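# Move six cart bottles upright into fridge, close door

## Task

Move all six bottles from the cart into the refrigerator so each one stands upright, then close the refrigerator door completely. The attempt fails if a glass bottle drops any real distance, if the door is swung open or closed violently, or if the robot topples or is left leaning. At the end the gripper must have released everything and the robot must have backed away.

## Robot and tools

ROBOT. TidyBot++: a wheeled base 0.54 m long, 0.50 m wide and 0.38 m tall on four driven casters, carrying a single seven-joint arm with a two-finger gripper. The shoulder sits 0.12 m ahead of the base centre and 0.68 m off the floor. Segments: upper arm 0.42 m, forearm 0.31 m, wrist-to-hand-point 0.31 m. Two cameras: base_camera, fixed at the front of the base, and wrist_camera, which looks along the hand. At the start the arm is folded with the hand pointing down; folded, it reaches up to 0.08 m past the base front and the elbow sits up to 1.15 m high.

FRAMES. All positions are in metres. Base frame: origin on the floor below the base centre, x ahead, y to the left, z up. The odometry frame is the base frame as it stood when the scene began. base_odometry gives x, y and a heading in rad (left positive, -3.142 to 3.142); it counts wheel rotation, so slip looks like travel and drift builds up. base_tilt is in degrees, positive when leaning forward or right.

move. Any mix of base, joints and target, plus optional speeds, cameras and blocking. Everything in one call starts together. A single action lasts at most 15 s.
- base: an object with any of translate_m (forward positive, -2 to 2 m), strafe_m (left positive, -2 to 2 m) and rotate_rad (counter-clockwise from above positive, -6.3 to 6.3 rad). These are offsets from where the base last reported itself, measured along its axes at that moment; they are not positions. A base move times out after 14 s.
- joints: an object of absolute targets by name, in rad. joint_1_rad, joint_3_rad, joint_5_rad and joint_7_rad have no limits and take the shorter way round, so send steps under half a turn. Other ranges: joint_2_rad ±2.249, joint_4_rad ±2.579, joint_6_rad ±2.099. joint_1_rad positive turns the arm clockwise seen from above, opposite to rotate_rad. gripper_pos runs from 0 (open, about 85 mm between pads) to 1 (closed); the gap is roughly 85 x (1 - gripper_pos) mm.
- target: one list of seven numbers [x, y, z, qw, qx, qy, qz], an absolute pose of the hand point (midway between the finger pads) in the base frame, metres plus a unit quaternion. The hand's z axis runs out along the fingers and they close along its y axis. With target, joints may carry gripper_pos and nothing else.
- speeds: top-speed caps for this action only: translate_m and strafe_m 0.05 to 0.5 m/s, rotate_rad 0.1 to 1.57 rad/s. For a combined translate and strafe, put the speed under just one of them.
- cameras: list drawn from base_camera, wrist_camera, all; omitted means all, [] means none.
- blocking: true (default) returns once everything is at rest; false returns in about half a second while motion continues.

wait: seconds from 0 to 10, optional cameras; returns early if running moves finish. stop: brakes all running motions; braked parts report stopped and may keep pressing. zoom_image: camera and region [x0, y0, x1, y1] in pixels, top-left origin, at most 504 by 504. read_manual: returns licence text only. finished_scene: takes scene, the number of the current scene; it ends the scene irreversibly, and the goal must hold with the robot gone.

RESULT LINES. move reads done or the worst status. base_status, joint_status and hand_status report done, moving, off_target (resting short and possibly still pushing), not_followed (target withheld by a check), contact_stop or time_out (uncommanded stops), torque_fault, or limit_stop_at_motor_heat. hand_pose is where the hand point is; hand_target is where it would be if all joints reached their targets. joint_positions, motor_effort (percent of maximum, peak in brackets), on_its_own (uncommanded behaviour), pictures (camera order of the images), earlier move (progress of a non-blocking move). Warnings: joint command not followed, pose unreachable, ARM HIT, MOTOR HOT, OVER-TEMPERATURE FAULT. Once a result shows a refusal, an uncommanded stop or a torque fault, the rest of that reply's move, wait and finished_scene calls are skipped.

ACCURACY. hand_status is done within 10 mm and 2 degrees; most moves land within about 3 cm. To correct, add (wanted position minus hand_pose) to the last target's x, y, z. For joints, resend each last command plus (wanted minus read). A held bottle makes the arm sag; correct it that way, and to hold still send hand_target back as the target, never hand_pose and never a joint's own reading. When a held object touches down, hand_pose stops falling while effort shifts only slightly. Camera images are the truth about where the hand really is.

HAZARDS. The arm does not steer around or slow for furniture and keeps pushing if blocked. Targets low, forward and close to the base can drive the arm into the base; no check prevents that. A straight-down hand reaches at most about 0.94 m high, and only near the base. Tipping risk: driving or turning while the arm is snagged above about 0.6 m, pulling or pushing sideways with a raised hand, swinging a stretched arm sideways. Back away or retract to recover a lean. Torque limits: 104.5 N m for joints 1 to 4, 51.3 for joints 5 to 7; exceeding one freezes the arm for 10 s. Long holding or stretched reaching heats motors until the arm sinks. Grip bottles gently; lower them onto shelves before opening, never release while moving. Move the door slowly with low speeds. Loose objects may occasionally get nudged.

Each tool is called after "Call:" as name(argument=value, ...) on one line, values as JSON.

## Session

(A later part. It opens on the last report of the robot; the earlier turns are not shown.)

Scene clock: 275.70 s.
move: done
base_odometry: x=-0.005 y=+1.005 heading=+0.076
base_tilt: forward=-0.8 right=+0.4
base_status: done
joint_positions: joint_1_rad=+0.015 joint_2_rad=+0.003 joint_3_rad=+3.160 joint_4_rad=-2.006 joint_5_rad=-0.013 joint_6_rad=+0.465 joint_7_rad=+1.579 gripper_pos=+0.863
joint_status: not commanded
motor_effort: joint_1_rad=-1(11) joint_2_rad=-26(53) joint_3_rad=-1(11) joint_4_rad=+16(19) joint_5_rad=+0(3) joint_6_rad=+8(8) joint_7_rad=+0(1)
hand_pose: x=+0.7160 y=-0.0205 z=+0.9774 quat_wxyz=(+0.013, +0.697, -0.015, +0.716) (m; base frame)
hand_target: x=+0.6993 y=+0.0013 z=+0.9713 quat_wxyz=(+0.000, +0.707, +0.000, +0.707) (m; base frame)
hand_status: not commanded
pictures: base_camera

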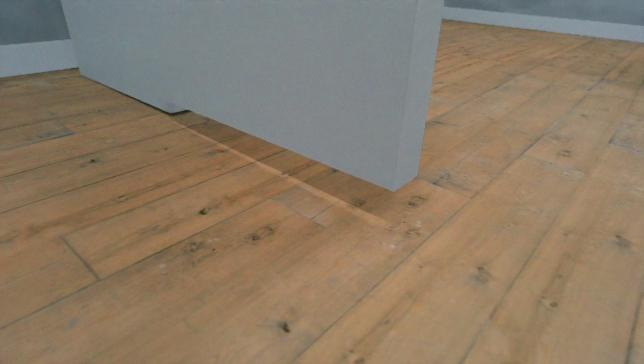

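Call:
move(base={"translate_m": 0.015, "strafe_m": -0.015}, speeds={"translate_m": 0.1}, cameras=[])

Call:
move(joints={"gripper_pos": 0.4}, cameras=["base_camera","wrist_camera"])

Call:
wait(seconds=1.5, cameras=["base_camera","wrist_camera"])

Scene clock: 279.20 s.
move: done
base_odometry: x=+0.011 y=+0.990 heading=+0.076
base_tilt: forward=-0.8 right=+0.4
base_status: done
joint_positions: joint_1_rad=+0.002 joint_2_rad=-0.030 joint_3_rad=+3.147 joint_4_rad=-2.037 joint_5_rad=-0.013 joint_6_rad=+0.460 joint_7_rad=+1.579 gripper_pos=+0.863
joint_status: not commanded
motor_effort: joint_1_rad=+0(4) joint_2_rad=-19(27) joint_3_rad=+1(5) joint_4_rad=+23(24) joint_5_rad=-2(2) joint_6_rad=+10(10) joint_7_rad=+0(1)
hand_pose: x=+0.7026 y=-0.0048 z=+0.9770 quat_wxyz=(+0.003, +0.699, -0.006, +0.716) (m; base frame)
hand_target: x=+0.6993 y=+0.0013 z=+0.9713 quat_wxyz=(+0.000, +0.707, +0.000, +0.707) (m; base frame)
hand_status: not commanded
pictures: none
No camera images: "cameras" was empty.

Scene clock: 280.00 s.
move: done
base_odometry: x=+0.011 y=+0.991 heading=+0.076
base_tilt: forward=-0.8 right=+0.4
base_status: not commanded
joint_positions: joint_1_rad=-0.006 joint_2_rad=-0.032 joint_3_rad=+3.139 joint_4_rad=-2.037 joint_5_rad=-0.012 joint_6_rad=+0.460 joint_7_rad=+1.579 gripper_pos=+0.400
joint_status: all done
motor_effort: joint_1_rad=+3(6) joint_2_rad=-18(21) joint_3_rad=+4(7) joint_4_rad=+22(24) joint_5_rad=-2(3) joint_6_rad=+9(10) joint_7_rad=+1(1)
hand_pose: x=+0.7019 y=+0.0049 z=+0.9784 quat_wxyz=(-0.002, +0.698, +0.000, +0.716) (m; base frame)
hand_target: x=+0.6993 y=+0.0013 z=+0.9713 quat_wxyz=(+0.000, +0.707, +0.000, +0.707) (m; base frame)
hand_status: not commanded
pictures: base_camera, wrist_camera
camera_calibration:
wrist_camera: T_world_to_cam=[[-0.0168547, -0.999182, -0.0367631, 0.0513561], [0.0287684, 0.0362685, -0.998928, 1.0182], [0.999444, -0.0178943, 0.0281336, -0.591345], [0, 0, 0, 1]] pos_world=[0.56259, 0.00380406, 1.03563]

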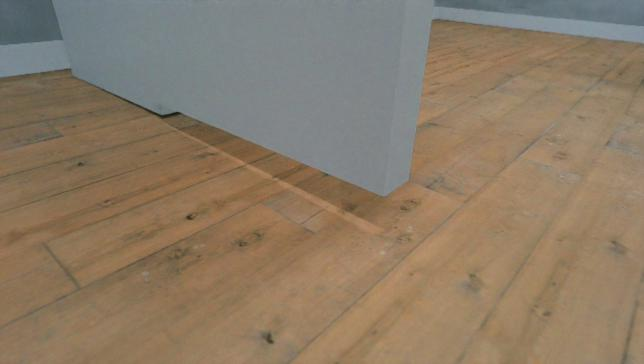

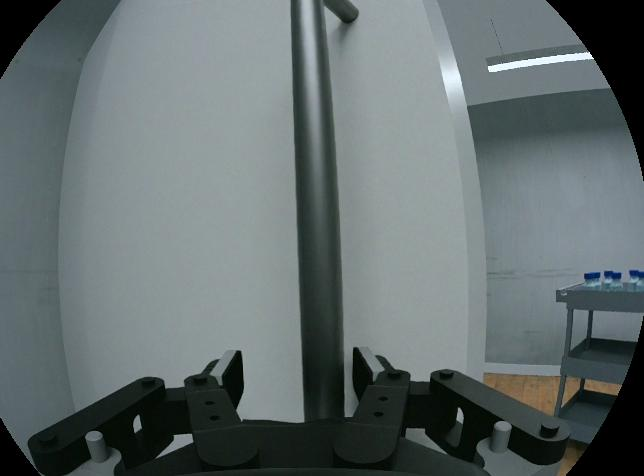

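Scene clock: 281.50 s.
base_odometry: x=+0.011 y=+0.991 heading=+0.076
base_tilt: forward=-0.8 right=+0.4
base_status: not commanded
joint_positions: joint_1_rad=-0.006 joint_2_rad=-0.032 joint_3_rad=+3.139 joint_4_rad=-2.037 joint_5_rad=-0.012 joint_6_rad=+0.460 joint_7_rad=+1.579 gripper_pos=+0.400
joint_status: all done
motor_effort: joint_1_rad=+3(6) joint_2_rad=-18(21) joint_3_rad=+4(7) joint_4_rad=+22(24) joint_5_rad=-1(3) joint_6_rad=+9(10) joint_7_rad=+1(1)
hand_pose: x=+0.7019 y=+0.0049 z=+0.9784 quat_wxyz=(-0.002, +0.698, +0.000, +0.716) (m; base frame)
hand_target: x=+0.6993 y=+0.0013 z=+0.9713 quat_wxyz=(+0.000, +0.707, +0.000, +0.707) (m; base frame)
hand_status: not commanded
wait: 1.50 s; at rest by 0.27 s
pictures: base_camera, wrist_camera
camera_calibration:
wrist_camera: T_world_to_cam=[[-0.0168547, -0.999182, -0.0367631, 0.0513561], [0.0287684, 0.0362685, -0.998928, 1.0182], [0.999444, -0.0178943, 0.0281336, -0.591345], [0, 0, 0, 1]] pos_world=[0.56259, 0.00380406, 1.03563]

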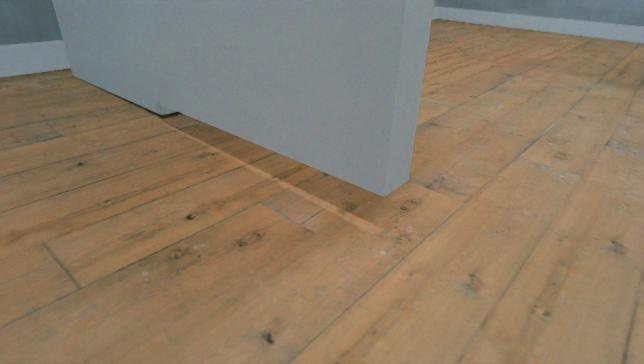

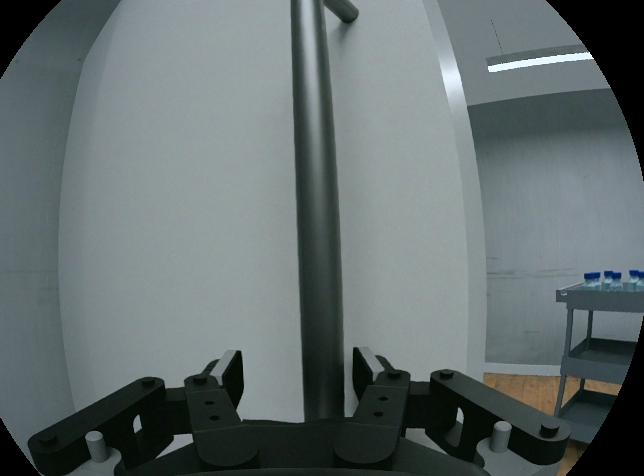

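Call:
move(base={"strafe_m": -0.011}, joints={"gripper_pos": 0.2}, speeds={"strafe_m": 0.08}, cameras=[])

Call:
move(base={"translate_m": -0.15}, speeds={"translate_m": 0.12}, cameras=["base_camera","wrist_camera"])

Call:
wait(seconds=3, cameras=["base_camera","wrist_camera"])

Scene clock: 283.93 s.
move: done
base_odometry: x=+0.011 y=+0.980 heading=+0.076
base_tilt: forward=-0.8 right=+0.4
base_status: done
joint_positions: joint_1_rad=-0.017 joint_2_rad=-0.034 joint_3_rad=+3.129 joint_4_rad=-2.037 joint_5_rad=-0.012 joint_6_rad=+0.460 joint_7_rad=+1.579 gripper_pos=+0.200
joint_status: all done
motor_effort: joint_1_rad=+3(6) joint_2_rad=-17(19) joint_3_rad=+4(7) joint_4_rad=+21(23) joint_5_rad=-1(3) joint_6_rad=+9(9) joint_7_rad=+1(1)
hand_pose: x=+0.7011 y=+0.0167 z=+0.9793 quat_wxyz=(-0.010, +0.697, +0.007, +0.717) (m; base frame)
hand_target: x=+0.6993 y=+0.0013 z=+0.9713 quat_wxyz=(+0.000, +0.707, +0.000, +0.707) (m; base frame)
hand_status: not commanded
pictures: none
No camera images: "cameras" was empty.

Scene clock: 285.80 s.
move: done
base_odometry: x=-0.138 y=+0.968 heading=+0.076
base_tilt: forward=-0.8 right=+0.4
base_status: done
joint_positions: joint_1_rad=-0.011 joint_2_rad=-0.035 joint_3_rad=+3.131 joint_4_rad=-2.037 joint_5_rad=-0.012 joint_6_rad=+0.460 joint_7_rad=+1.579 gripper_pos=+0.200
joint_status: not commanded
motor_effort: joint_1_rad=+0(2) joint_2_rad=-18(21) joint_3_rad=+1(3) joint_4_rad=+21(22) joint_5_rad=+0(2) joint_6_rad=+9(9) joint_7_rad=+0(1)
hand_pose: x=+0.7010 y=+0.0119 z=+0.9799 quat_wxyz=(-0.007, +0.697, +0.004, +0.717) (m; base frame)
hand_target: x=+0.6993 y=+0.0013 z=+0.9713 quat_wxyz=(+0.000, +0.707, +0.000, +0.707) (m; base frame)
hand_status: not commanded
pictures: base_camera, wrist_camera
camera_calibration:
wrist_camera: T_world_to_cam=[[-0.0048999, -0.999319, -0.0365635, 0.0497963], [0.0309226, 0.036395, -0.998859, 1.01789], [0.99951, -0.00602495, 0.0307232, -0.593055], [0, 0, 0, 1]] pos_world=[0.561532, 0.00914306, 1.03677]

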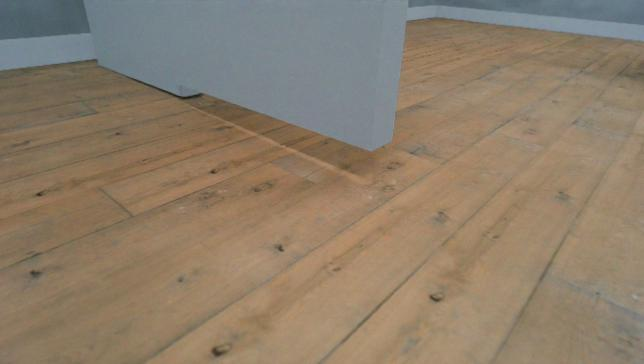

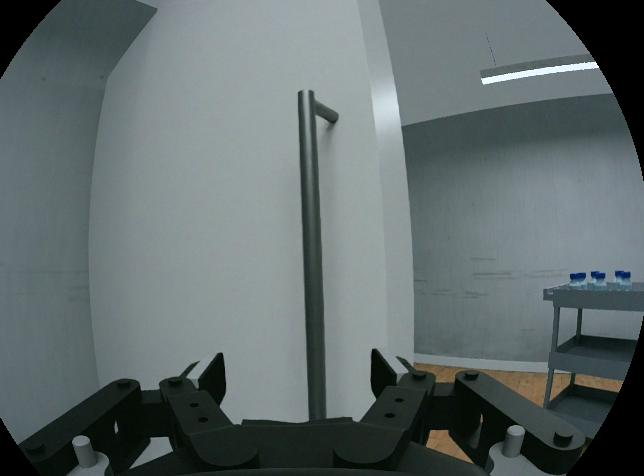

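Scene clock: 288.80 s.
base_odometry: x=-0.138 y=+0.968 heading=+0.076
base_tilt: forward=-0.9 right=+0.4
base_status: done
joint_positions: joint_1_rad=-0.011 joint_2_rad=-0.035 joint_3_rad=+3.131 joint_4_rad=-2.037 joint_5_rad=-0.012 joint_6_rad=+0.460 joint_7_rad=+1.579 gripper_pos=+0.200
joint_status: not commanded
motor_effort: joint_1_rad=+0(2) joint_2_rad=-18(21) joint_3_rad=+1(3) joint_4_rad=+21(22) joint_5_rad=+0(2) joint_6_rad=+9(9) joint_7_rad=+0(1)
hand_pose: x=+0.7010 y=+0.0119 z=+0.9799 quat_wxyz=(-0.007, +0.697, +0.004, +0.717) (m; base frame)
hand_target: x=+0.6993 y=+0.0013 z=+0.9713 quat_wxyz=(+0.000, +0.707, +0.000, +0.707) (m; base frame)
hand_status: not commanded
wait: 3.00 s; at rest by 0.27 s
pictures: base_camera, wrist_camera
camera_calibration:
wrist_camera: T_world_to_cam=[[-0.0048999, -0.999319, -0.0365635, 0.0497963], [0.0309226, 0.036395, -0.998859, 1.01789], [0.99951, -0.00602495, 0.0307232, -0.593055], [0, 0, 0, 1]] pos_world=[0.561532, 0.00914306, 1.03677]

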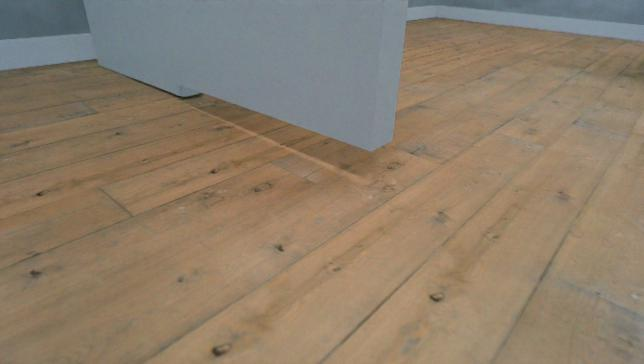

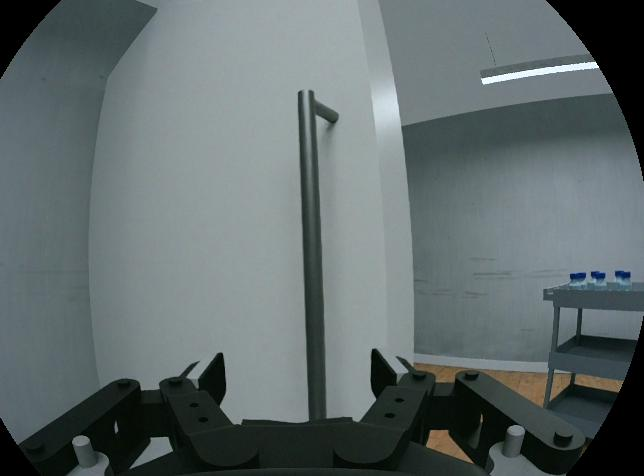

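Call:
move(base={"rotate_rad": -1.075, "strafe_m": -0.5}, cameras=["wrist_camera"])

Scene clock: 295.63 s.
move: done
base_odometry: x=-0.100 y=+0.469 heading=-1.000
base_tilt: forward=-0.8 right=+0.4
base_status: done
joint_positions: joint_1_rad=-0.008 joint_2_rad=-0.034 joint_3_rad=+3.133 joint_4_rad=-2.037 joint_5_rad=-0.012 joint_6_rad=+0.460 joint_7_rad=+1.579 gripper_pos=+0.200
joint_status: not commanded
motor_effort: joint_1_rad=+0(4) joint_2_rad=-19(21) joint_3_rad=+1(6) joint_4_rad=+21(22) joint_5_rad=+0(2) joint_6_rad=+8(9) joint_7_rad=+1(1)
hand_pose: x=+0.7011 y=+0.0094 z=+0.9797 quat_wxyz=(-0.005, +0.697, +0.003, +0.717) (m; base frame)
hand_target: x=+0.6993 y=+0.0013 z=+0.9713 quat_wxyz=(+0.000, +0.707, +0.000, +0.707) (m; base frame)
hand_status: not commanded
pictures: wrist_camera
camera_calibration:
wrist_camera: T_world_to_cam=[[-0.00919763, -0.999288, -0.0366012, 0.0503336], [0.0307846, 0.0363024, -0.998867, 1.01791], [0.999484, -0.010314, 0.0304288, -0.592866], [0, 0, 0, 1]] pos_world=[0.561686, 0.00723031, 1.03664]

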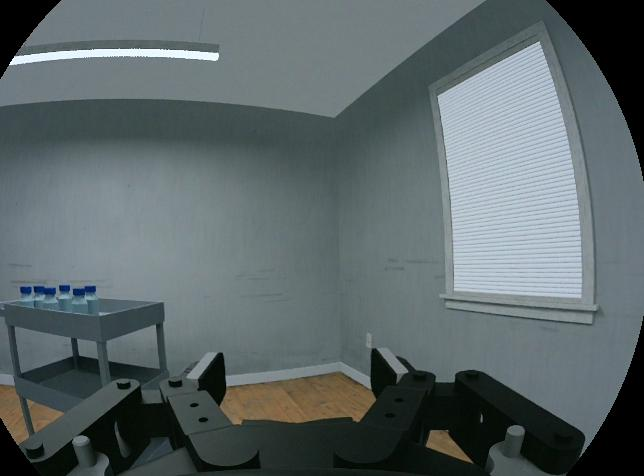

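Call:
move(base={"translate_m": 0.931, "strafe_m": 1.0716}, joints={"joint_1_rad": 0, "joint_2_rad": 0.13, "joint_3_rad": 3.1416, "joint_4_rad": -0.9, "joint_5_rad": 0, "joint_6_rad": -1.40, "gripper_pos": 0.15}, cameras=["base_camera","wrist_camera"])

Scene clock: 302.60 s.
move: done
base_odometry: x=+1.305 y=+0.265 heading=-1.000
base_tilt: forward=-0.8 right=+0.4
base_status: done
joint_positions: joint_1_rad=-0.007 joint_2_rad=+0.128 joint_3_rad=+3.133 joint_4_rad=-0.906 joint_5_rad=-0.012 joint_6_rad=-1.358 joint_7_rad=+1.579 gripper_pos=+0.150
joint_status: all done
motor_effort: joint_1_rad=+0(2) joint_2_rad=-22(24) joint_3_rad=+1(2) joint_4_rad=+20(24) joint_5_rad=+0(2) joint_6_rad=+6(10) joint_7_rad=+0(1)
hand_pose: x=+0.6548 y=+0.0134 z=+1.0318 quat_wxyz=(-0.008, +0.931, +0.012, +0.366) (m; base frame)
hand_target: x=+0.6463 y=+0.0014 z=+1.0251 quat_wxyz=(+0.000, +0.937, +0.000, +0.348) (m; base frame)
hand_status: not commanded
pictures: base_camera, wrist_camera
camera_calibration:
wrist_camera: T_world_to_cam=[[-0.0101963, -0.99986, -0.01328, 0.0324802], [-0.730931, 0.0165154, -0.682251, 1.24355], [0.682375, 0.00275033, -0.730997, 0.444989], [0, 0, 0, 1]] pos_world=[0.605631, 0.0107141, 1.17413]

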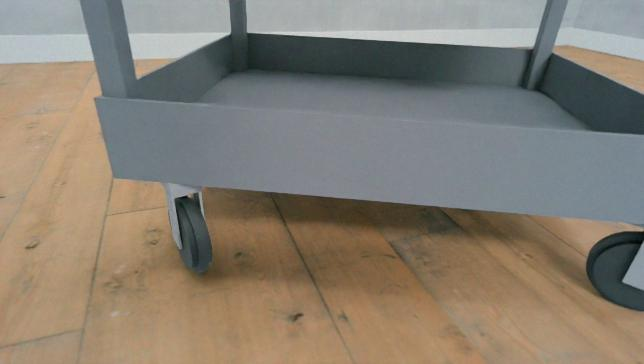

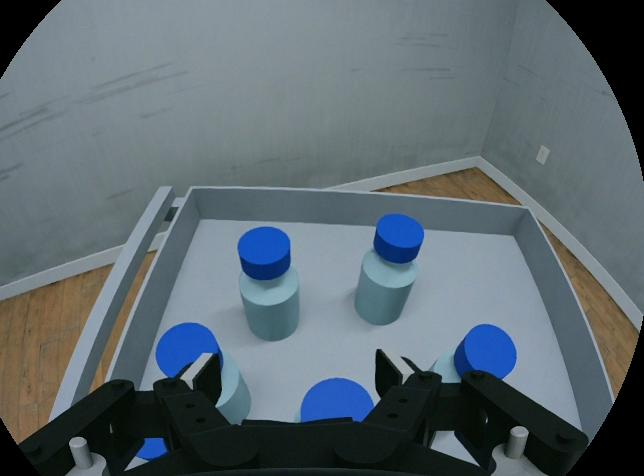

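Call:
move(base={"translate_m": -0.019, "strafe_m": -0.022}, joints={"joint_2_rad": 0.0485, "joint_4_rad": -1.1816, "joint_6_rad": -0.8999, "gripper_pos": 0.15}, cameras=["wrist_camera"])

Scene clock: 316.47 s.
move: done
base_odometry: x=+1.276 y=+0.270 heading=-1.000
base_tilt: forward=-0.8 right=+0.4
base_status: done
joint_positions: joint_1_rad=-0.006 joint_2_rad=+0.069 joint_3_rad=+3.133 joint_4_rad=-1.164 joint_5_rad=-0.012 joint_6_rad=-0.938 joint_7_rad=+1.579 gripper_pos=+0.150
joint_status: all done
motor_effort: joint_1_rad=+0(2) joint_2_rad=-22(25) joint_3_rad=+1(2) joint_4_rad=+21(22) joint_5_rad=-1(1) joint_6_rad=+7(8) joint_7_rad=+0(1)
hand_pose: x=+0.7014 y=+0.0125 z=+1.0300 quat_wxyz=(-0.008, +0.884, +0.009, +0.467) (m; base frame)
hand_target: x=+0.6996 y=+0.0014 z=+1.0420 quat_wxyz=(+0.000, +0.875, +0.000, +0.484) (m; base frame)
hand_status: not commanded
pictures: wrist_camera
camera_calibration:
wrist_camera: T_world_to_cam=[[-0.0135011, -0.999689, -0.0209601, 0.0421715], [-0.562859, 0.0249237, -0.826177, 1.30669], [0.826442, 0.000643254, -0.563021, 0.13781], [0, 0, 0, 1]] pos_world=[0.622162, 0.00950213, 1.15803]

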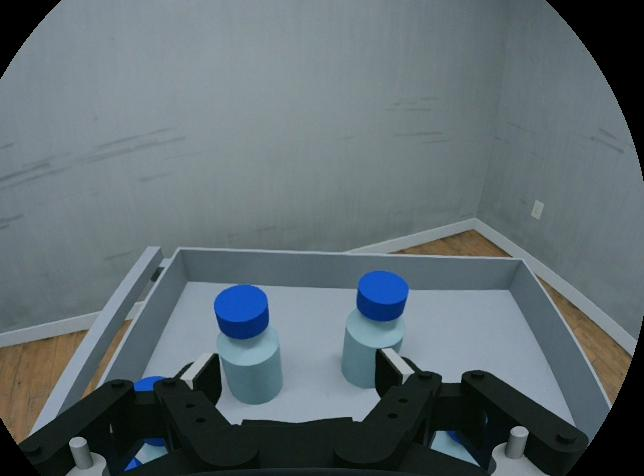

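Call:
move(joints={"joint_2_rad": 0.007, "joint_4_rad": -1.50, "joint_6_rad": -0.613}, cameras=["wrist_camera"])

Scene clock: 319.27 s.
move: done
base_odometry: x=+1.276 y=+0.270 heading=-1.000
base_tilt: forward=-0.8 right=+0.3
base_status: not commanded
joint_positions: joint_1_rad=-0.006 joint_2_rad=+0.027 joint_3_rad=+3.133 joint_4_rad=-1.483 joint_5_rad=-0.012 joint_6_rad=-0.650 joint_7_rad=+1.579 gripper_pos=+0.150
joint_status: all done
motor_effort: joint_1_rad=+0(0) joint_2_rad=-21(23) joint_3_rad=+1(1) joint_4_rad=+22(24) joint_5_rad=+0(1) joint_6_rad=+7(8) joint_7_rad=+0(1)
hand_pose: x=+0.7027 y=+0.0118 z=+0.9487 quat_wxyz=(-0.007, +0.882, +0.007, +0.471) (m; base frame)
hand_target: x=+0.7012 y=+0.0013 z=+0.9601 quat_wxyz=(+0.000, +0.872, +0.000, +0.489) (m; base frame)
hand_status: not commanded
pictures: wrist_camera
camera_calibration:
wrist_camera: T_world_to_cam=[[-0.016758, -0.999626, -0.0216228, 0.0427961], [-0.553791, 0.0272853, -0.832209, 1.23962], [0.832487, -0.00197164, -0.554041, 0.0782256], [0, 0, 0, 1]] pos_world=[0.622083, 0.00911096, 1.07588]

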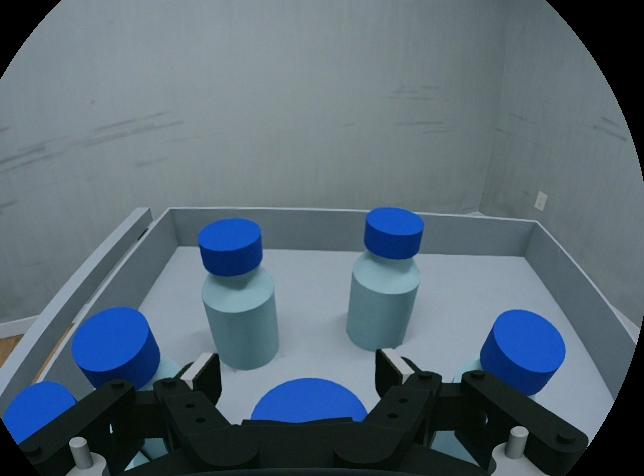

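Call:
move(base={"strafe_m": -0.005}, joints={"joint_2_rad": 0.007, "joint_4_rad": -1.62, "joint_6_rad": -0.493}, cameras=["wrist_camera"])

Call:
move(joints={"gripper_pos": 0.7}, cameras=["wrist_camera"])

Scene clock: 323.60 s.
move: done
base_odometry: x=+1.271 y=+0.267 heading=-1.000
base_tilt: forward=-0.8 right=+0.4
base_status: done
joint_positions: joint_1_rad=-0.005 joint_2_rad=+0.022 joint_3_rad=+3.134 joint_4_rad=-1.605 joint_5_rad=-0.012 joint_6_rad=-0.530 joint_7_rad=+1.579 gripper_pos=+0.150
joint_status: all done
motor_effort: joint_1_rad=+0(3) joint_2_rad=-21(23) joint_3_rad=+1(3) joint_4_rad=+22(24) joint_5_rad=+0(1) joint_6_rad=+7(8) joint_7_rad=+1(1)
hand_pose: x=+0.7013 y=+0.0107 z=+0.9126 quat_wxyz=(-0.007, +0.881, +0.006, +0.473) (m; base frame)
hand_target: x=+0.7013 y=+0.0013 z=+0.9224 quat_wxyz=(+0.000, +0.872, +0.000, +0.489) (m; base frame)
hand_status: not commanded
pictures: wrist_camera
camera_calibration:
wrist_camera: T_world_to_cam=[[-0.0195178, -0.999575, -0.0216595, 0.042803], [-0.55143, 0.0288329, -0.833723, 1.20849], [0.833993, -0.00432871, -0.551758, 0.0562777], [0, 0, 0, 1]] pos_world=[0.620298, 0.00818399, 1.03953]

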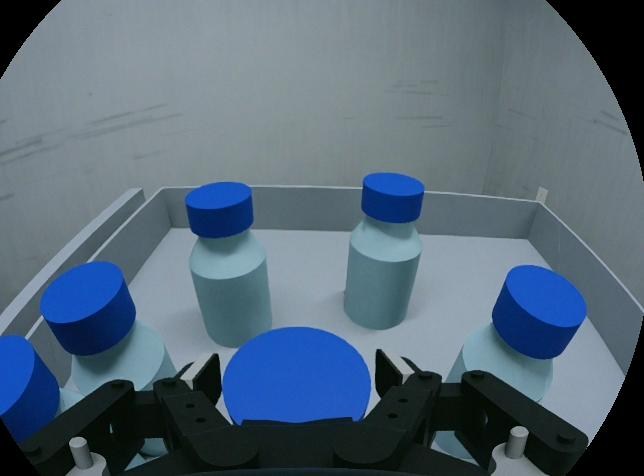

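Scene clock: 324.43 s.
move: off_target
base_odometry: x=+1.271 y=+0.267 heading=-1.000
base_tilt: forward=-0.8 right=+0.4
base_status: not commanded
joint_positions: joint_1_rad=-0.005 joint_2_rad=+0.022 joint_3_rad=+3.134 joint_4_rad=-1.605 joint_5_rad=-0.012 joint_6_rad=-0.529 joint_7_rad=+1.579 gripper_pos=+0.422
joint_status: gripper_pos off_target (ended at +0.422, target +0.700)
motor_effort: joint_1_rad=+0(1) joint_2_rad=-21(22) joint_3_rad=+1(1) joint_4_rad=+22(23) joint_5_rad=+0(1) joint_6_rad=+8(8) joint_7_rad=+1(1)
hand_pose: x=+0.7015 y=+0.0107 z=+0.9130 quat_wxyz=(-0.007, +0.881, +0.006, +0.473) (m; base frame)
hand_target: x=+0.7013 y=+0.0013 z=+0.9224 quat_wxyz=(+0.000, +0.872, +0.000, +0.489) (m; base frame)
hand_status: not commanded
pictures: wrist_camera
camera_calibration:
wrist_camera: T_world_to_cam=[[-0.019503, -0.999574, -0.0217029, 0.0428425], [-0.55024, 0.0288549, -0.834508, 1.20881], [0.834779, -0.00433357, -0.550569, 0.0547369], [0, 0, 0, 1]] pos_world=[0.620279, 0.00818142, 1.03983]

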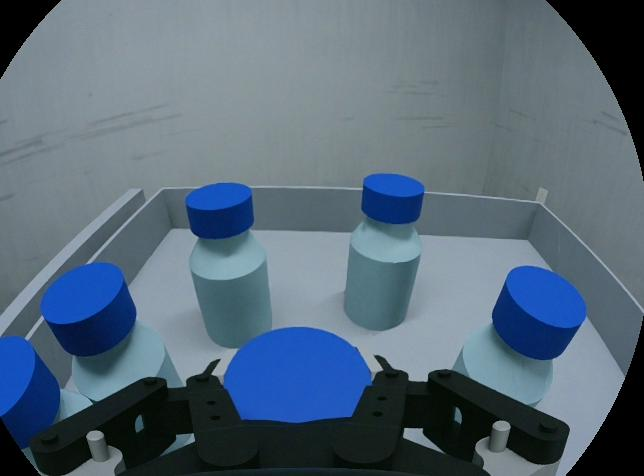

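Call:
move(joints={"joint_2_rad": 0.03, "joint_4_rad": -0.945, "joint_6_rad": -1.15}, cameras=["wrist_camera"])

Scene clock: 329.33 s.
move: done
base_odometry: x=+1.271 y=+0.267 heading=-1.000
base_tilt: forward=-0.8 right=+0.4
base_status: not commanded
joint_positions: joint_1_rad=-0.005 joint_2_rad=+0.048 joint_3_rad=+3.134 joint_4_rad=-0.973 joint_5_rad=-0.012 joint_6_rad=-1.127 joint_7_rad=+1.579 gripper_pos=+0.422
joint_status: all done
motor_effort: joint_1_rad=+0(1) joint_2_rad=-24(30) joint_3_rad=+1(1) joint_4_rad=+24(29) joint_5_rad=+0(1) joint_6_rad=+11(12) joint_7_rad=+0(1)
hand_pose: x=+0.6677 y=+0.0117 z=+1.0966 quat_wxyz=(-0.008, +0.879, +0.009, +0.477) (m; base frame)
hand_target: x=+0.6565 y=+0.0014 z=+1.1149 quat_wxyz=(+0.000, +0.874, +0.000, +0.487) (m; base frame)
hand_status: not commanded
pictures: wrist_camera
camera_calibration:
wrist_camera: T_world_to_cam=[[-0.012219, -0.999719, -0.0203354, 0.0408039], [-0.543851, 0.0237103, -0.838847, 1.344], [0.839093, 0.000809573, -0.543988, 0.173857], [0, 0, 0, 1]] pos_world=[0.585552, 0.00878504, 1.22282]

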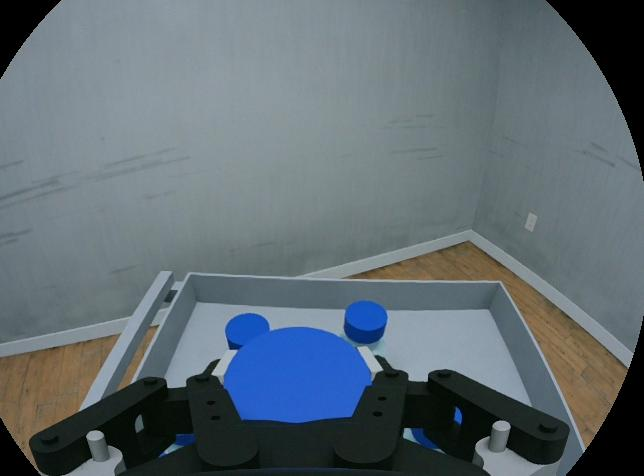

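Call:
move(base={"translate_m": -0.15}, cameras=[])

Call:
move(base={"translate_m": -0.28, "strafe_m": -0.081, "rotate_rad": 2.0425}, cameras=["wrist_camera","base_camera"])

Scene clock: 333.40 s.
move: done
base_odometry: x=+1.190 y=+0.393 heading=-1.000
base_tilt: forward=-0.8 right=+0.4
base_status: done
joint_positions: joint_1_rad=-0.005 joint_2_rad=+0.054 joint_3_rad=+3.134 joint_4_rad=-0.967 joint_5_rad=-0.012 joint_6_rad=-1.137 joint_7_rad=+1.579 gripper_pos=+0.422
joint_status: not commanded
motor_effort: joint_1_rad=+0(1) joint_2_rad=-24(29) joint_3_rad=+1(2) joint_4_rad=+25(26) joint_5_rad=-1(1) joint_6_rad=+11(12) joint_7_rad=+0(1)
hand_pose: x=+0.6686 y=+0.0117 z=+1.0937 quat_wxyz=(-0.008, +0.881, +0.009, +0.472) (m; base frame)
hand_target: x=+0.6565 y=+0.0014 z=+1.1149 quat_wxyz=(+0.000, +0.874, +0.000, +0.487) (m; base frame)
hand_status: not commanded
pictures: none
No camera images: "cameras" was empty.

Scene clock: 336.30 s.
move: done
base_odometry: x=+0.971 y=+0.585 heading=+1.043
base_tilt: forward=-0.9 right=+0.4
base_status: done
joint_positions: joint_1_rad=-0.008 joint_2_rad=+0.070 joint_3_rad=+3.136 joint_4_rad=-0.967 joint_5_rad=-0.012 joint_6_rad=-1.138 joint_7_rad=+1.579 gripper_pos=+0.422
joint_status: not commanded
motor_effort: joint_1_rad=+0(4) joint_2_rad=-25(30) joint_3_rad=+1(4) joint_4_rad=+25(26) joint_5_rad=-1(3) joint_6_rad=+10(11) joint_7_rad=+1(1)
hand_pose: x=+0.6749 y=+0.0122 z=+1.0849 quat_wxyz=(-0.008, +0.885, +0.010, +0.465) (m; base frame)
hand_target: x=+0.6565 y=+0.0014 z=+1.1149 quat_wxyz=(+0.000, +0.874, +0.000, +0.487) (m; base frame)
hand_status: not commanded
pictures: base_camera, wrist_camera
camera_calibration:
wrist_camera: T_world_to_cam=[[-0.0119042, -0.999741, -0.0194062, 0.0399426], [-0.565939, 0.0227363, -0.824134, 1.33701], [0.824361, 0.00117206, -0.566063, 0.195296], [0, 0, 0, 1]] pos_world=[0.59615, 0.00930462, 1.2132]

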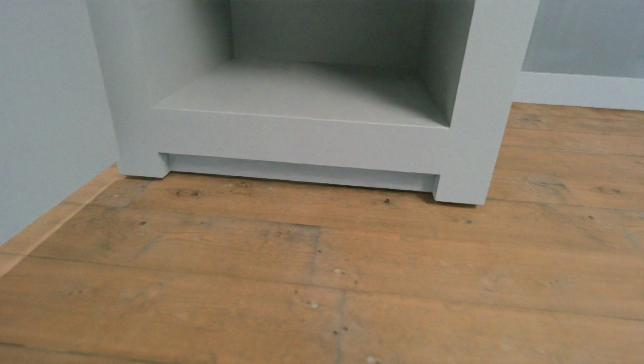

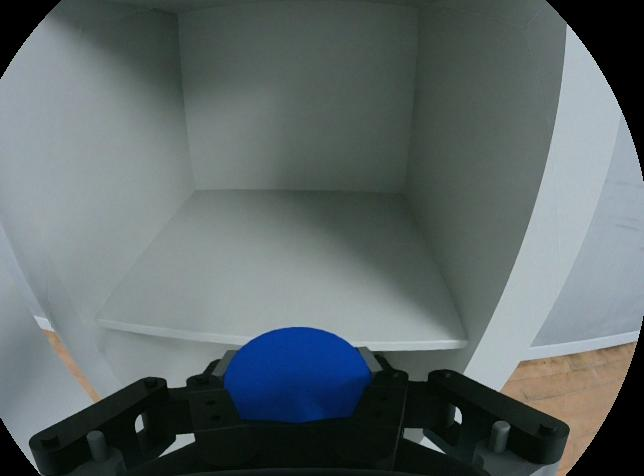

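Call:
move(base={"rotate_rad": -0.05}, cameras=["wrist_camera","base_camera"])

Scene clock: 345.00 s.
move: done
base_odometry: x=+0.971 y=+0.585 heading=+0.993
base_tilt: forward=-0.9 right=+0.4
base_status: done
joint_positions: joint_1_rad=+0.002 joint_2_rad=+0.070 joint_3_rad=+3.141 joint_4_rad=-0.967 joint_5_rad=-0.012 joint_6_rad=-1.138 joint_7_rad=+1.579 gripper_pos=+0.422
joint_status: not commanded
motor_effort: joint_1_rad=+0(3) joint_2_rad=-26(26) joint_3_rad=+1(4) joint_4_rad=+25(25) joint_5_rad=+0(2) joint_6_rad=+11(11) joint_7_rad=+1(1)
hand_pose: x=+0.6751 y=+0.0038 z=+1.0849 quat_wxyz=(-0.004, +0.885, +0.003, +0.465) (m; base frame)
hand_target: x=+0.6565 y=+0.0014 z=+1.1149 quat_wxyz=(+0.000, +0.874, +0.000, +0.487) (m; base frame)
hand_status: not commanded
pictures: base_camera, wrist_camera
camera_calibration:
wrist_camera: T_world_to_cam=[[-0.0271809, -0.999457, -0.0186398, 0.0410706], [-0.565527, 0.0307503, -0.824156, 1.33702], [0.824282, -0.01186, -0.566056, 0.195249], [0, 0, 0, 1]] pos_world=[0.596296, 0.00225023, 1.2132]

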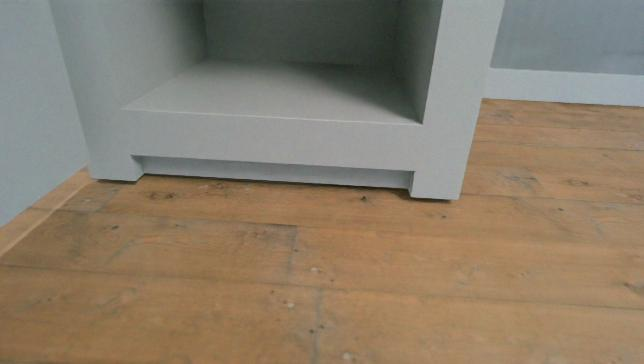

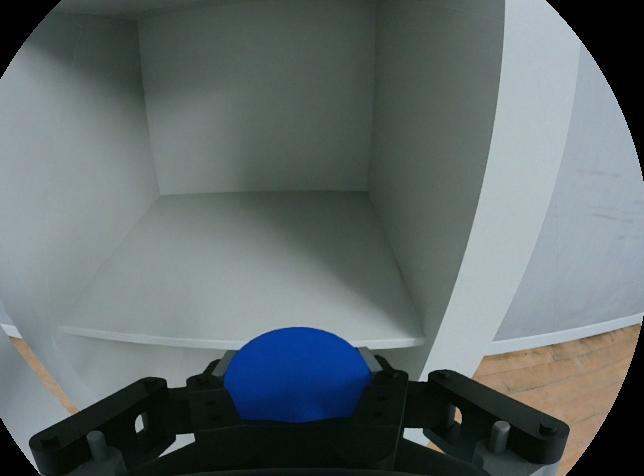

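Call:
move(base={"rotate_rad": -0.015, "translate_m": 0.19, "strafe_m": -0.026}, speeds={"translate_m": 0.35}, cameras=["wrist_camera","base_camera"])

Scene clock: 354.53 s.
move: done
base_odometry: x=+1.096 y=+0.730 heading=+0.979
base_tilt: forward=-0.8 right=+0.4
base_status: done
joint_positions: joint_1_rad=+0.002 joint_2_rad=+0.068 joint_3_rad=+3.141 joint_4_rad=-0.967 joint_5_rad=-0.012 joint_6_rad=-1.139 joint_7_rad=+1.579 gripper_pos=+0.422
joint_status: not commanded
motor_effort: joint_1_rad=+0(4) joint_2_rad=-25(30) joint_3_rad=+1(4) joint_4_rad=+24(26) joint_5_rad=+0(3) joint_6_rad=+10(12) joint_7_rad=+0(1)
hand_pose: x=+0.6744 y=+0.0040 z=+1.0854 quat_wxyz=(-0.004, +0.885, +0.003, +0.465) (m; base frame)
hand_target: x=+0.6565 y=+0.0014 z=+1.1149 quat_wxyz=(+0.000, +0.874, +0.000, +0.487) (m; base frame)
hand_status: not commanded
pictures: base_camera, wrist_camera
camera_calibration:
wrist_camera: T_world_to_cam=[[-0.0269652, -0.999467, -0.0184167, 0.0407901], [-0.565377, 0.0304421, -0.824271, 1.33701], [0.824392, -0.0118142, -0.565896, 0.195888], [0, 0, 0, 1]] pos_world=[0.595528, 0.00238112, 1.21367]

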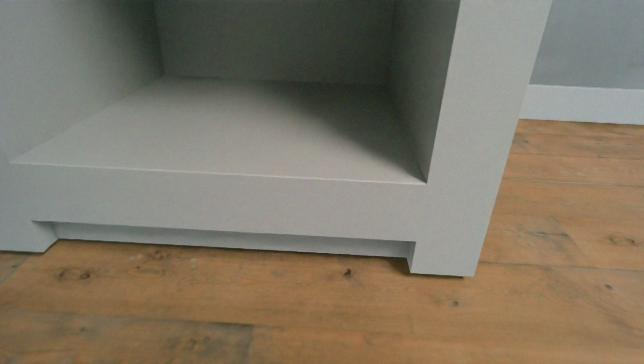

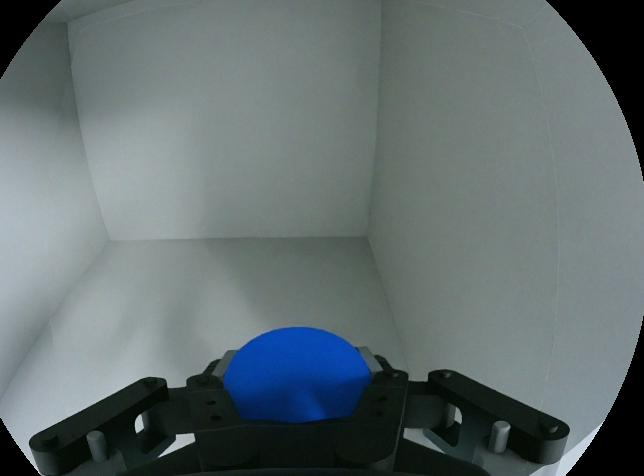

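Call:
move(base={"translate_m": 0.1, "strafe_m": -0.003}, speeds={"translate_m": 0.3}, joints={"joint_2_rad": 0.01, "joint_4_rad": -1.07, "joint_6_rad": -1.02}, cameras=[])

Call:
move(joints={"joint_2_rad": -0.003, "joint_4_rad": -1.15, "joint_6_rad": -0.945}, cameras=["wrist_camera"])

Scene clock: 359.63 s.
move: off_target
base_odometry: x=+1.155 y=+0.812 heading=+0.978
base_tilt: forward=-0.8 right=+0.4
base_status: done
joint_positions: joint_1_rad=+0.002 joint_2_rad=+0.049 joint_3_rad=+3.141 joint_4_rad=-1.076 joint_5_rad=-0.012 joint_6_rad=-1.064 joint_7_rad=+1.579 gripper_pos=+0.422
joint_status: joint_2_rad off_target (ended at +0.049, target +0.010); the others done
motor_effort: joint_1_rad=+0(1) joint_2_rad=-25(30) joint_3_rad=+1(2) joint_4_rad=+25(26) joint_5_rad=-1(1) joint_6_rad=+11(12) joint_7_rad=+0(1)
hand_pose: x=+0.6770 y=+0.0038 z=+1.0570 quat_wxyz=(-0.004, +0.889, +0.003, +0.458) (m; base frame)
hand_target: x=+0.6692 y=+0.0014 z=+1.0936 quat_wxyz=(+0.000, +0.867, +0.000, +0.498) (m; base frame)
hand_status: not commanded
pictures: none
No camera images: "cameras" was empty.

Scene clock: 360.50 s.
move: done
base_odometry: x=+1.155 y=+0.812 heading=+0.978
base_tilt: forward=-0.8 right=+0.4
base_status: not commanded
joint_positions: joint_1_rad=+0.002 joint_2_rad=+0.025 joint_3_rad=+3.141 joint_4_rad=-1.141 joint_5_rad=-0.012 joint_6_rad=-0.991 joint_7_rad=+1.579 gripper_pos=+0.422
joint_status: all done
motor_effort: joint_1_rad=+0(0) joint_2_rad=-22(26) joint_3_rad=+1(1) joint_4_rad=+23(25) joint_5_rad=+0(1) joint_6_rad=+10(10) joint_7_rad=+0(1)
hand_pose: x=+0.6776 y=+0.0037 z=+1.0542 quat_wxyz=(-0.004, +0.881, +0.003, +0.473) (m; base frame)
hand_target: x=+0.6742 y=+0.0014 z=+1.0768 quat_wxyz=(+0.000, +0.865, +0.000, +0.501) (m; base frame)
hand_status: not commanded
pictures: wrist_camera
camera_calibration:
wrist_camera: T_world_to_cam=[[-0.0281469, -0.999411, -0.0196202, 0.0421239], [-0.550936, 0.031888, -0.833938, 1.31355], [0.834073, -0.0126633, -0.551509, 0.153842], [0, 0, 0, 1]] pos_world=[0.596553, 0.00216074, 1.18109]

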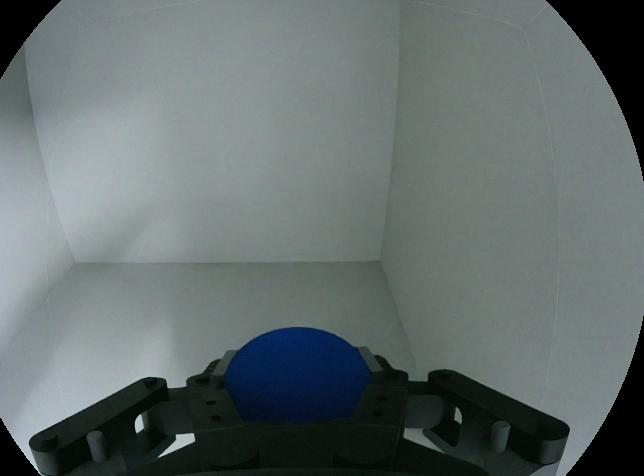

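Call:
move(joints={"joint_2_rad": -0.003, "joint_4_rad": -1.17, "joint_6_rad": -0.925}, cameras=[])

Call:
move(joints={"joint_2_rad": -0.003, "joint_4_rad": -1.19, "joint_6_rad": -0.905}, cameras=[])

Scene clock: 362.40 s.
move: done
base_odometry: x=+1.155 y=+0.812 heading=+0.978
base_tilt: forward=-0.8 right=+0.4
base_status: not commanded
joint_positions: joint_1_rad=+0.002 joint_2_rad=+0.019 joint_3_rad=+3.141 joint_4_rad=-1.158 joint_5_rad=-0.012 joint_6_rad=-0.968 joint_7_rad=+1.579 gripper_pos=+0.422
joint_status: all done
motor_effort: joint_1_rad=+0(0) joint_2_rad=-21(21) joint_3_rad=+1(1) joint_4_rad=+22(23) joint_5_rad=+0(1) joint_6_rad=+9(10) joint_7_rad=+0(1)
hand_pose: x=+0.6786 y=+0.0037 z=+1.0546 quat_wxyz=(-0.004, +0.878, +0.002, +0.478) (m; base frame)
hand_target: x=+0.6768 y=+0.0014 z=+1.0711 quat_wxyz=(+0.000, +0.865, +0.000, +0.501) (m; base frame)
hand_status: not commanded
pictures: none
No camera images: "cameras" was empty.

Scene clock: 362.97 s.
move: done
base_odometry: x=+1.155 y=+0.812 heading=+0.978
base_tilt: forward=-0.8 right=+0.4
base_status: not commanded
joint_positions: joint_1_rad=+0.002 joint_2_rad=+0.012 joint_3_rad=+3.141 joint_4_rad=-1.174 joint_5_rad=-0.012 joint_6_rad=-0.945 joint_7_rad=+1.579 gripper_pos=+0.422
joint_status: all done
motor_effort: joint_1_rad=+0(1) joint_2_rad=-21(21) joint_3_rad=+1(1) joint_4_rad=+22(23) joint_5_rad=+0(1) joint_6_rad=+9(10) joint_7_rad=+1(1)
hand_pose: x=+0.6793 y=+0.0036 z=+1.0550 quat_wxyz=(-0.004, +0.875, +0.002, +0.484) (m; base frame)
hand_target: x=+0.6792 y=+0.0014 z=+1.0653 quat_wxyz=(+0.000, +0.865, +0.000, +0.501) (m; base frame)
hand_status: not commanded
pictures: none
No camera images: "cameras" was empty.

Call:
move(joints={"gripper_pos": 0.15}, cameras=["wrist_camera"])

Call:
move(base={"translate_m": -0.5}, speeds={"translate_m": 0.35}, cameras=["wrist_camera", "base_camera"])

Scene clock: 365.27 s.
move: done
base_odometry: x=+1.155 y=+0.812 heading=+0.978
base_tilt: forward=-0.8 right=+0.4
base_status: not commanded
joint_positions: joint_1_rad=+0.002 joint_2_rad=+0.012 joint_3_rad=+3.141 joint_4_rad=-1.174 joint_5_rad=-0.012 joint_6_rad=-0.938 joint_7_rad=+1.579 gripper_pos=+0.150
joint_status: all done
motor_effort: joint_1_rad=+0(0) joint_2_rad=-20(21) joint_3_rad=+1(1) joint_4_rad=+21(23) joint_5_rad=-1(1) joint_6_rad=+8(9) joint_7_rad=+1(1)
hand_pose: x=+0.6805 y=+0.0036 z=+1.0568 quat_wxyz=(-0.003, +0.873, +0.002, +0.487) (m; base frame)
hand_target: x=+0.6792 y=+0.0014 z=+1.0653 quat_wxyz=(+0.000, +0.865, +0.000, +0.501) (m; base frame)
hand_status: not commanded
pictures: wrist_camera
camera_calibration:
wrist_camera: T_world_to_cam=[[-0.0280543, -0.999391, -0.0207375, 0.0432649], [-0.52322, 0.032358, -0.851583, 1.31715], [0.851736, -0.0130403, -0.523809, 0.111589], [0, 0, 0, 1]] pos_world=[0.595328, 0.00207351, 1.18101]

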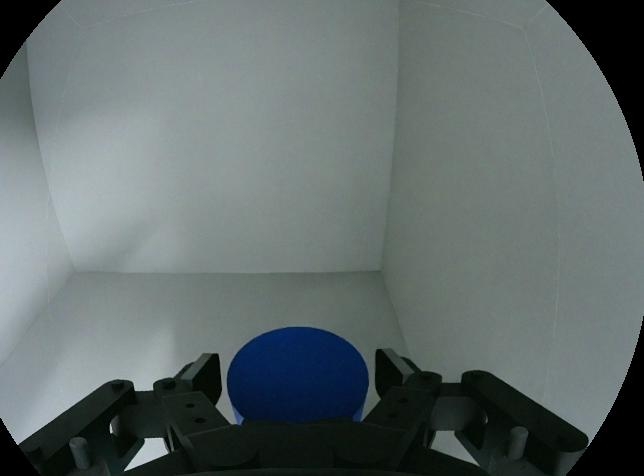

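Scene clock: 367.73 s.
move: done
base_odometry: x=+0.876 y=+0.397 heading=+0.978
base_tilt: forward=-0.9 right=+0.4
base_status: done
joint_positions: joint_1_rad=+0.002 joint_2_rad=-0.002 joint_3_rad=+3.141 joint_4_rad=-1.175 joint_5_rad=-0.012 joint_6_rad=-0.935 joint_7_rad=+1.579 gripper_pos=+0.150
joint_status: not commanded
motor_effort: joint_1_rad=+0(1) joint_2_rad=-19(24) joint_3_rad=+1(2) joint_4_rad=+21(23) joint_5_rad=+0(1) joint_6_rad=+7(8) joint_7_rad=+1(1)
hand_pose: x=+0.6754 y=+0.0036 z=+1.0651 quat_wxyz=(-0.003, +0.869, +0.002, +0.494) (m; base frame)
hand_target: x=+0.6792 y=+0.0014 z=+1.0653 quat_wxyz=(+0.000, +0.865, +0.000, +0.501) (m; base frame)
hand_status: not commanded
pictures: base_camera, wrist_camera
camera_calibration:
wrist_camera: T_world_to_cam=[[-0.0277441, -0.999391, -0.0211652, 0.0435426], [-0.5096, 0.032356, -0.859803, 1.32105], [0.859964, -0.0130687, -0.510187, 0.10021], [0, 0, 0, 1]] pos_world=[0.58824, 0.00208171, 1.18789]

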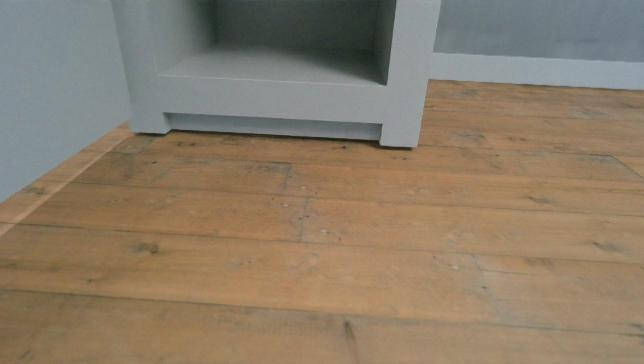

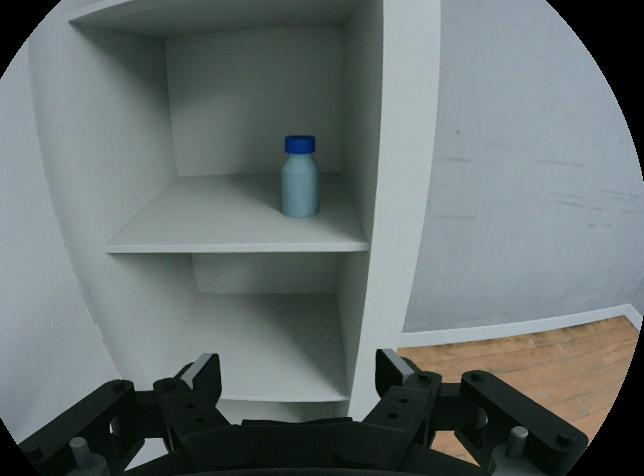

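Call:
move(base={"translate_m": 0.0086, "strafe_m": -0.3344, "rotate_rad": -1.978}, joints={"joint_1_rad": 0, "joint_2_rad": 0.13, "joint_4_rad": -0.9, "joint_6_rad": -1.40, "gripper_pos": 0.15}, cameras=["wrist_camera"])

Scene clock: 373.60 s.
move: done
base_odometry: x=+1.158 y=+0.217 heading=-0.999
base_tilt: forward=-0.8 right=+0.4
base_status: done
joint_positions: joint_1_rad=+0.004 joint_2_rad=+0.144 joint_3_rad=+3.141 joint_4_rad=-0.908 joint_5_rad=-0.011 joint_6_rad=-1.358 joint_7_rad=+1.579 gripper_pos=+0.150
joint_status: all done
motor_effort: joint_1_rad=+0(5) joint_2_rad=-22(27) joint_3_rad=+1(6) joint_4_rad=+19(22) joint_5_rad=+0(2) joint_6_rad=+6(8) joint_7_rad=+1(1)
hand_pose: x=+0.6604 y=+0.0027 z=+1.0227 quat_wxyz=(-0.004, +0.934, +0.003, +0.358) (m; base frame)
hand_target: x=+0.6463 y=+0.0014 z=+1.0251 quat_wxyz=(+0.000, +0.937, +0.000, +0.348) (m; base frame)
hand_status: not commanded
pictures: wrist_camera
camera_calibration:
wrist_camera: T_world_to_cam=[[-0.0311124, -0.999457, -0.0108239, 0.0329426], [-0.741781, 0.0303467, -0.669955, 1.23618], [0.66992, -0.0128149, -0.742323, 0.454444], [0, 0, 0, 1]] pos_world=[0.613559, 0.00123453, 1.16589]

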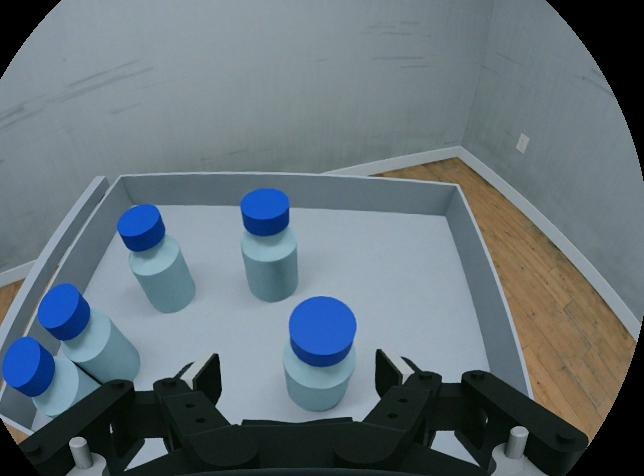

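Call:
move(base={"translate_m": 0.049, "strafe_m": -0.022}, joints={"joint_2_rad": 0.0485, "joint_4_rad": -1.1816, "joint_6_rad": -0.8999}, cameras=[])

Call:
move(joints={"joint_2_rad": 0.007, "joint_4_rad": -1.50, "joint_6_rad": -0.613}, cameras=["wrist_camera"])

Scene clock: 377.47 s.
move: done
base_odometry: x=+1.166 y=+0.164 heading=-1.000
base_tilt: forward=-0.8 right=+0.3
base_status: done
joint_positions: joint_1_rad=+0.004 joint_2_rad=+0.066 joint_3_rad=+3.141 joint_4_rad=-1.163 joint_5_rad=-0.011 joint_6_rad=-0.938 joint_7_rad=+1.579 gripper_pos=+0.150
joint_status: all done
motor_effort: joint_1_rad=+0(2) joint_2_rad=-21(26) joint_3_rad=+1(2) joint_4_rad=+21(22) joint_5_rad=+0(1) joint_6_rad=+7(8) joint_7_rad=+0(1)
hand_pose: x=+0.7005 y=+0.0019 z=+1.0320 quat_wxyz=(-0.003, +0.884, +0.001, +0.468) (m; base frame)
hand_target: x=+0.6996 y=+0.0014 z=+1.0419 quat_wxyz=(+0.000, +0.875, +0.000, +0.484) (m; base frame)
hand_status: not commanded
pictures: none
No camera images: "cameras" was empty.

Scene clock: 379.17 s.
move: done
base_odometry: x=+1.166 y=+0.164 heading=-1.000
base_tilt: forward=-0.8 right=+0.4
base_status: not commanded
joint_positions: joint_1_rad=+0.004 joint_2_rad=+0.027 joint_3_rad=+3.141 joint_4_rad=-1.482 joint_5_rad=-0.011 joint_6_rad=-0.650 joint_7_rad=+1.579 gripper_pos=+0.150
joint_status: all done
motor_effort: joint_1_rad=+0(0) joint_2_rad=-21(23) joint_3_rad=+1(1) joint_4_rad=+23(24) joint_5_rad=+0(1) joint_6_rad=+7(8) joint_7_rad=+1(1)
hand_pose: x=+0.7030 y=+0.0012 z=+0.9487 quat_wxyz=(-0.002, +0.882, -0.001, +0.471) (m; base frame)
hand_target: x=+0.7012 y=+0.0013 z=+0.9601 quat_wxyz=(+0.000, +0.872, +0.000, +0.489) (m; base frame)
hand_status: not commanded
pictures: wrist_camera
camera_calibration:
wrist_camera: T_world_to_cam=[[-0.0348516, -0.999185, -0.0203637, 0.0436603], [-0.553213, 0.0362576, -0.83225, 1.23966], [0.832311, -0.0177398, -0.554026, 0.078149], [0, 0, 0, 1]] pos_world=[0.622276, 0.00006375, 1.0759]

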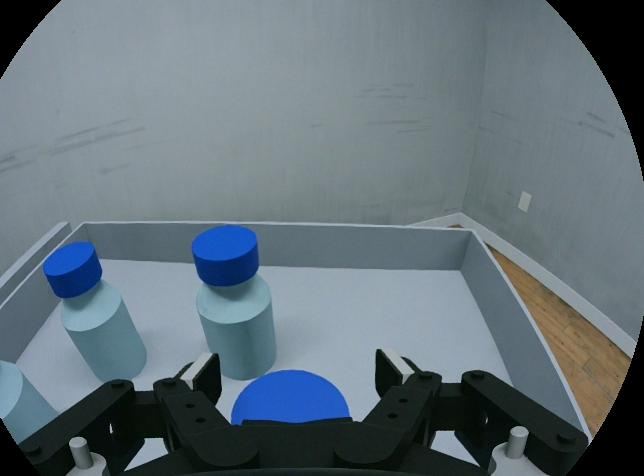

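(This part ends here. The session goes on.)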